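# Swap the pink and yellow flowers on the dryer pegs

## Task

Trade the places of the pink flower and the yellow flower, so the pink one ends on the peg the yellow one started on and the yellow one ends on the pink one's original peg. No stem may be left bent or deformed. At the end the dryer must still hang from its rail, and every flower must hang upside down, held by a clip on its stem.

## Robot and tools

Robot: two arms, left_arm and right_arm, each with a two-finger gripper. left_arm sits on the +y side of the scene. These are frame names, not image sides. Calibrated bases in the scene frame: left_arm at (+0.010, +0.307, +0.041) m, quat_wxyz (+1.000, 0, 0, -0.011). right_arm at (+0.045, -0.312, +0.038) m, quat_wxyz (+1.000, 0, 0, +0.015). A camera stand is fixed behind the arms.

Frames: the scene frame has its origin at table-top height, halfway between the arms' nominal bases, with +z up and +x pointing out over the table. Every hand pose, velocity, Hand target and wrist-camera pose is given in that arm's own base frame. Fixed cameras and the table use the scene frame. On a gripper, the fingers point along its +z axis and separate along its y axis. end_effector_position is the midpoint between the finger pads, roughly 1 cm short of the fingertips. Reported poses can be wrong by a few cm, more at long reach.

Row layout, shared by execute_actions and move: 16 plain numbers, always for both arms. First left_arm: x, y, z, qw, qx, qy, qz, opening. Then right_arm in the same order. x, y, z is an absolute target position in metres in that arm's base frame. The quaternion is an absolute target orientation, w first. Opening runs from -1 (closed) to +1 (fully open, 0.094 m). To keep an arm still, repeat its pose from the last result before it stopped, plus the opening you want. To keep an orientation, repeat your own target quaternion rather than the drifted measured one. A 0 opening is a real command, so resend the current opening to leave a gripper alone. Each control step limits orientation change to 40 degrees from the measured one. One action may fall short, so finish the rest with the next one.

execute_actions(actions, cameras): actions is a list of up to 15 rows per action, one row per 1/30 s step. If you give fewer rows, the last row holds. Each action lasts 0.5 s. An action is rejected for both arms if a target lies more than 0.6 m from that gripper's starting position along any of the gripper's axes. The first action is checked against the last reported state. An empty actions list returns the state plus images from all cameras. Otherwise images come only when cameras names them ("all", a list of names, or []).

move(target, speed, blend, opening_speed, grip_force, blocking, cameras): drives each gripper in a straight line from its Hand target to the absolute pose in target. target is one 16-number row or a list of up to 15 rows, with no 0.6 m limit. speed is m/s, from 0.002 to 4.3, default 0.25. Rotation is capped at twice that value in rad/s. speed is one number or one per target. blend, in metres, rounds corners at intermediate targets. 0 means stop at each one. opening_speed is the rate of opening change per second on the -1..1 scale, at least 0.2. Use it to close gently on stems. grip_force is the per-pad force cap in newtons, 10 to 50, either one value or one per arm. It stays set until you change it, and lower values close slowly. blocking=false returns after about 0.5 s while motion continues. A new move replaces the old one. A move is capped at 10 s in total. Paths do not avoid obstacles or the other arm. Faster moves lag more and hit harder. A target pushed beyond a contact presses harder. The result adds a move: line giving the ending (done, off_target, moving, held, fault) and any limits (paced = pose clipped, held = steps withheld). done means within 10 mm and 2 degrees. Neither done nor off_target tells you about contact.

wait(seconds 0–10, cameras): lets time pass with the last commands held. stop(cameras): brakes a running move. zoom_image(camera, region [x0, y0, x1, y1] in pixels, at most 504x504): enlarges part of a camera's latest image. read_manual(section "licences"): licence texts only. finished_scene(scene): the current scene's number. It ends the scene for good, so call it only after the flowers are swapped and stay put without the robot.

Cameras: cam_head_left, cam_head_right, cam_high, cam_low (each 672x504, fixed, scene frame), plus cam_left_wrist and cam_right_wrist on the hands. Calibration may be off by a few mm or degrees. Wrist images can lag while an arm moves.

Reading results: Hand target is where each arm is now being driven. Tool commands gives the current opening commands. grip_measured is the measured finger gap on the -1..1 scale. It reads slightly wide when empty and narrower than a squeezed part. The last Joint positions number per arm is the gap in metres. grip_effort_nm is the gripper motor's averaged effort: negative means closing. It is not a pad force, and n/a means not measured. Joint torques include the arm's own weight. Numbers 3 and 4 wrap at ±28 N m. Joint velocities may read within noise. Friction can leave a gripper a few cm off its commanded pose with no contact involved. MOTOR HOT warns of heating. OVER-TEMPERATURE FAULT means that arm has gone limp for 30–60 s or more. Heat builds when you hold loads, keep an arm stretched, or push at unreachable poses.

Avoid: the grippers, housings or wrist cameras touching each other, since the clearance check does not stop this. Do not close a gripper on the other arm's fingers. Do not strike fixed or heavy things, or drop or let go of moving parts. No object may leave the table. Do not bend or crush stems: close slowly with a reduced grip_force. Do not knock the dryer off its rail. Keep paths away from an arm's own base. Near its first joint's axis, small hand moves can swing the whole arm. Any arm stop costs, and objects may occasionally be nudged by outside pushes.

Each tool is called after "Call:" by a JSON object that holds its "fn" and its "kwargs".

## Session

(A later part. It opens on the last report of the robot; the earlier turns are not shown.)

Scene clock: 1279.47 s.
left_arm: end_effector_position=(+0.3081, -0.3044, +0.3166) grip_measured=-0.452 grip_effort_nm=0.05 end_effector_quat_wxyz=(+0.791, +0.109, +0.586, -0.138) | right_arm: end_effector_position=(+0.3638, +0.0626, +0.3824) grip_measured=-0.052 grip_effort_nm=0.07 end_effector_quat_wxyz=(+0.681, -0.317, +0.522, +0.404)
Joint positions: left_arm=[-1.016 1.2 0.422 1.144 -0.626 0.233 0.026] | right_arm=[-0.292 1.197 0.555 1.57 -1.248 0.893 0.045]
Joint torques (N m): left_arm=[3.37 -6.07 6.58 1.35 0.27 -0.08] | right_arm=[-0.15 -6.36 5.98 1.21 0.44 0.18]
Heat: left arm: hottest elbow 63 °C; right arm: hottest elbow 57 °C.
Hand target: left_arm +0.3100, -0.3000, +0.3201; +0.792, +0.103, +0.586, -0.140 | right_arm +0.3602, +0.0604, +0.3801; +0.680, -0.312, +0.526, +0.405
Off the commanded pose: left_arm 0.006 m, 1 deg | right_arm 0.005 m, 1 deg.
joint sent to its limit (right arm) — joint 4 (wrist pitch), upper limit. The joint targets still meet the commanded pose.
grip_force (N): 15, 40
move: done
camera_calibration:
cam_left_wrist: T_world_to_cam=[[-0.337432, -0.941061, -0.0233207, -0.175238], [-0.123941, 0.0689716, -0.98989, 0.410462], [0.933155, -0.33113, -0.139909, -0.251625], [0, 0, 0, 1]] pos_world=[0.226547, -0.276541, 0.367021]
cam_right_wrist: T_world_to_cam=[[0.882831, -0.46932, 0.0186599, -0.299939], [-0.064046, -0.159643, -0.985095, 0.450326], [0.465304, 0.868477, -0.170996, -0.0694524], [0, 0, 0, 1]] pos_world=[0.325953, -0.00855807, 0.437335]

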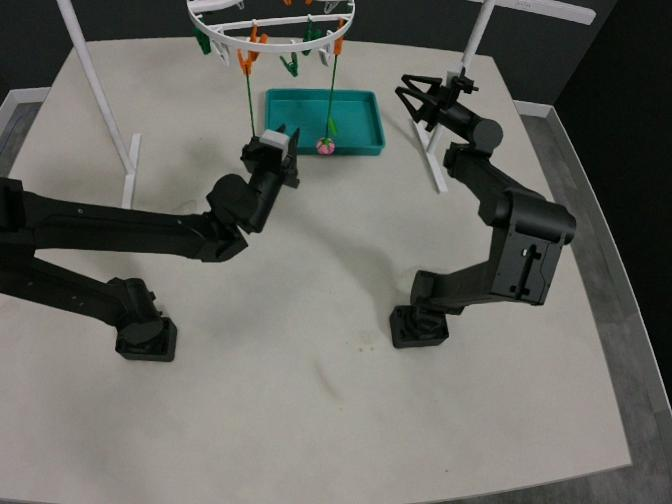

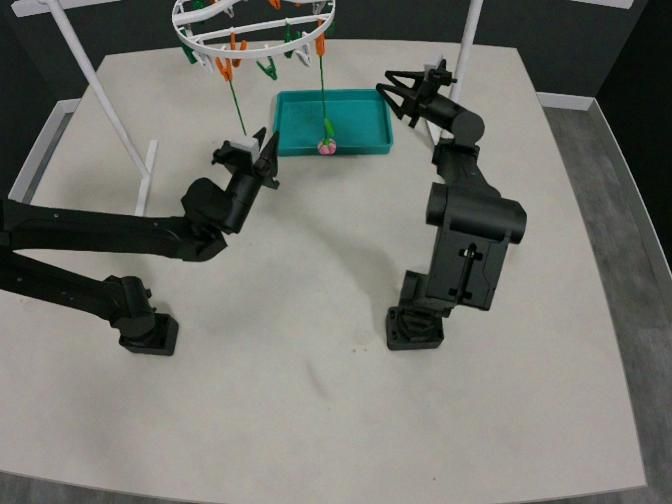

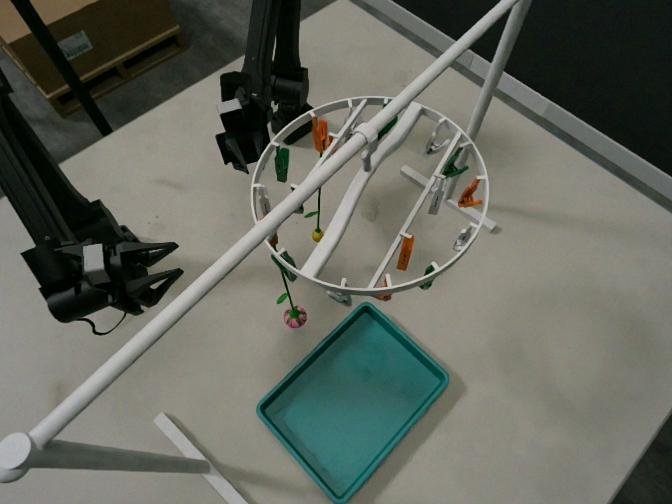

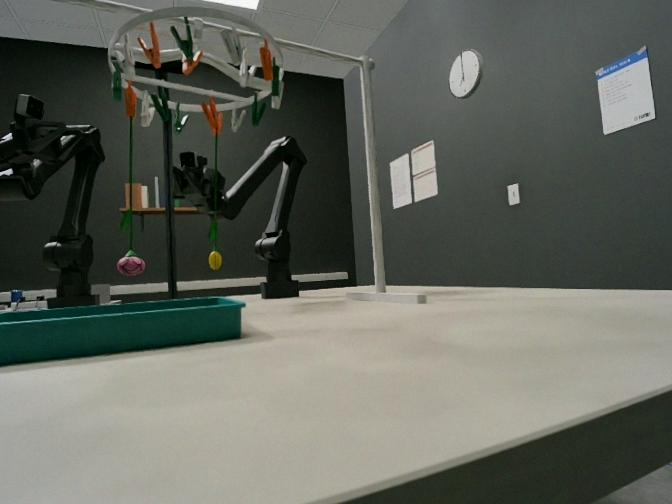

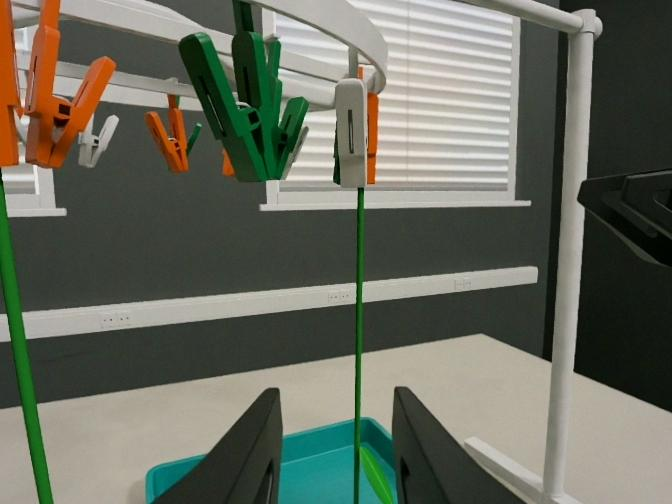

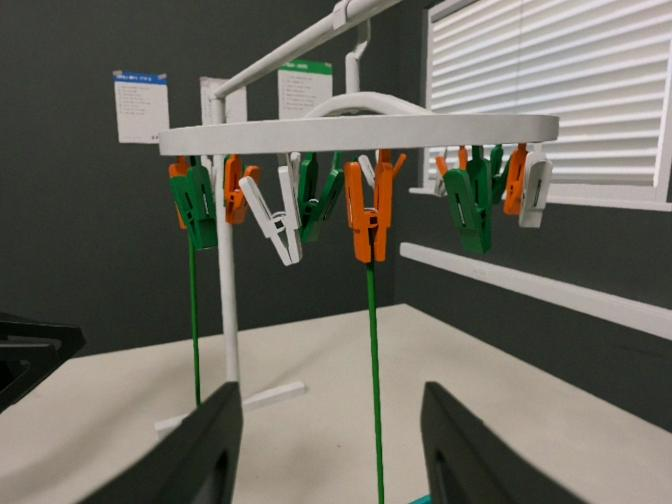

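Call:
{"fn": "finished_scene", "kwargs": {"scene": 1}}

The scene is finished: the task was done.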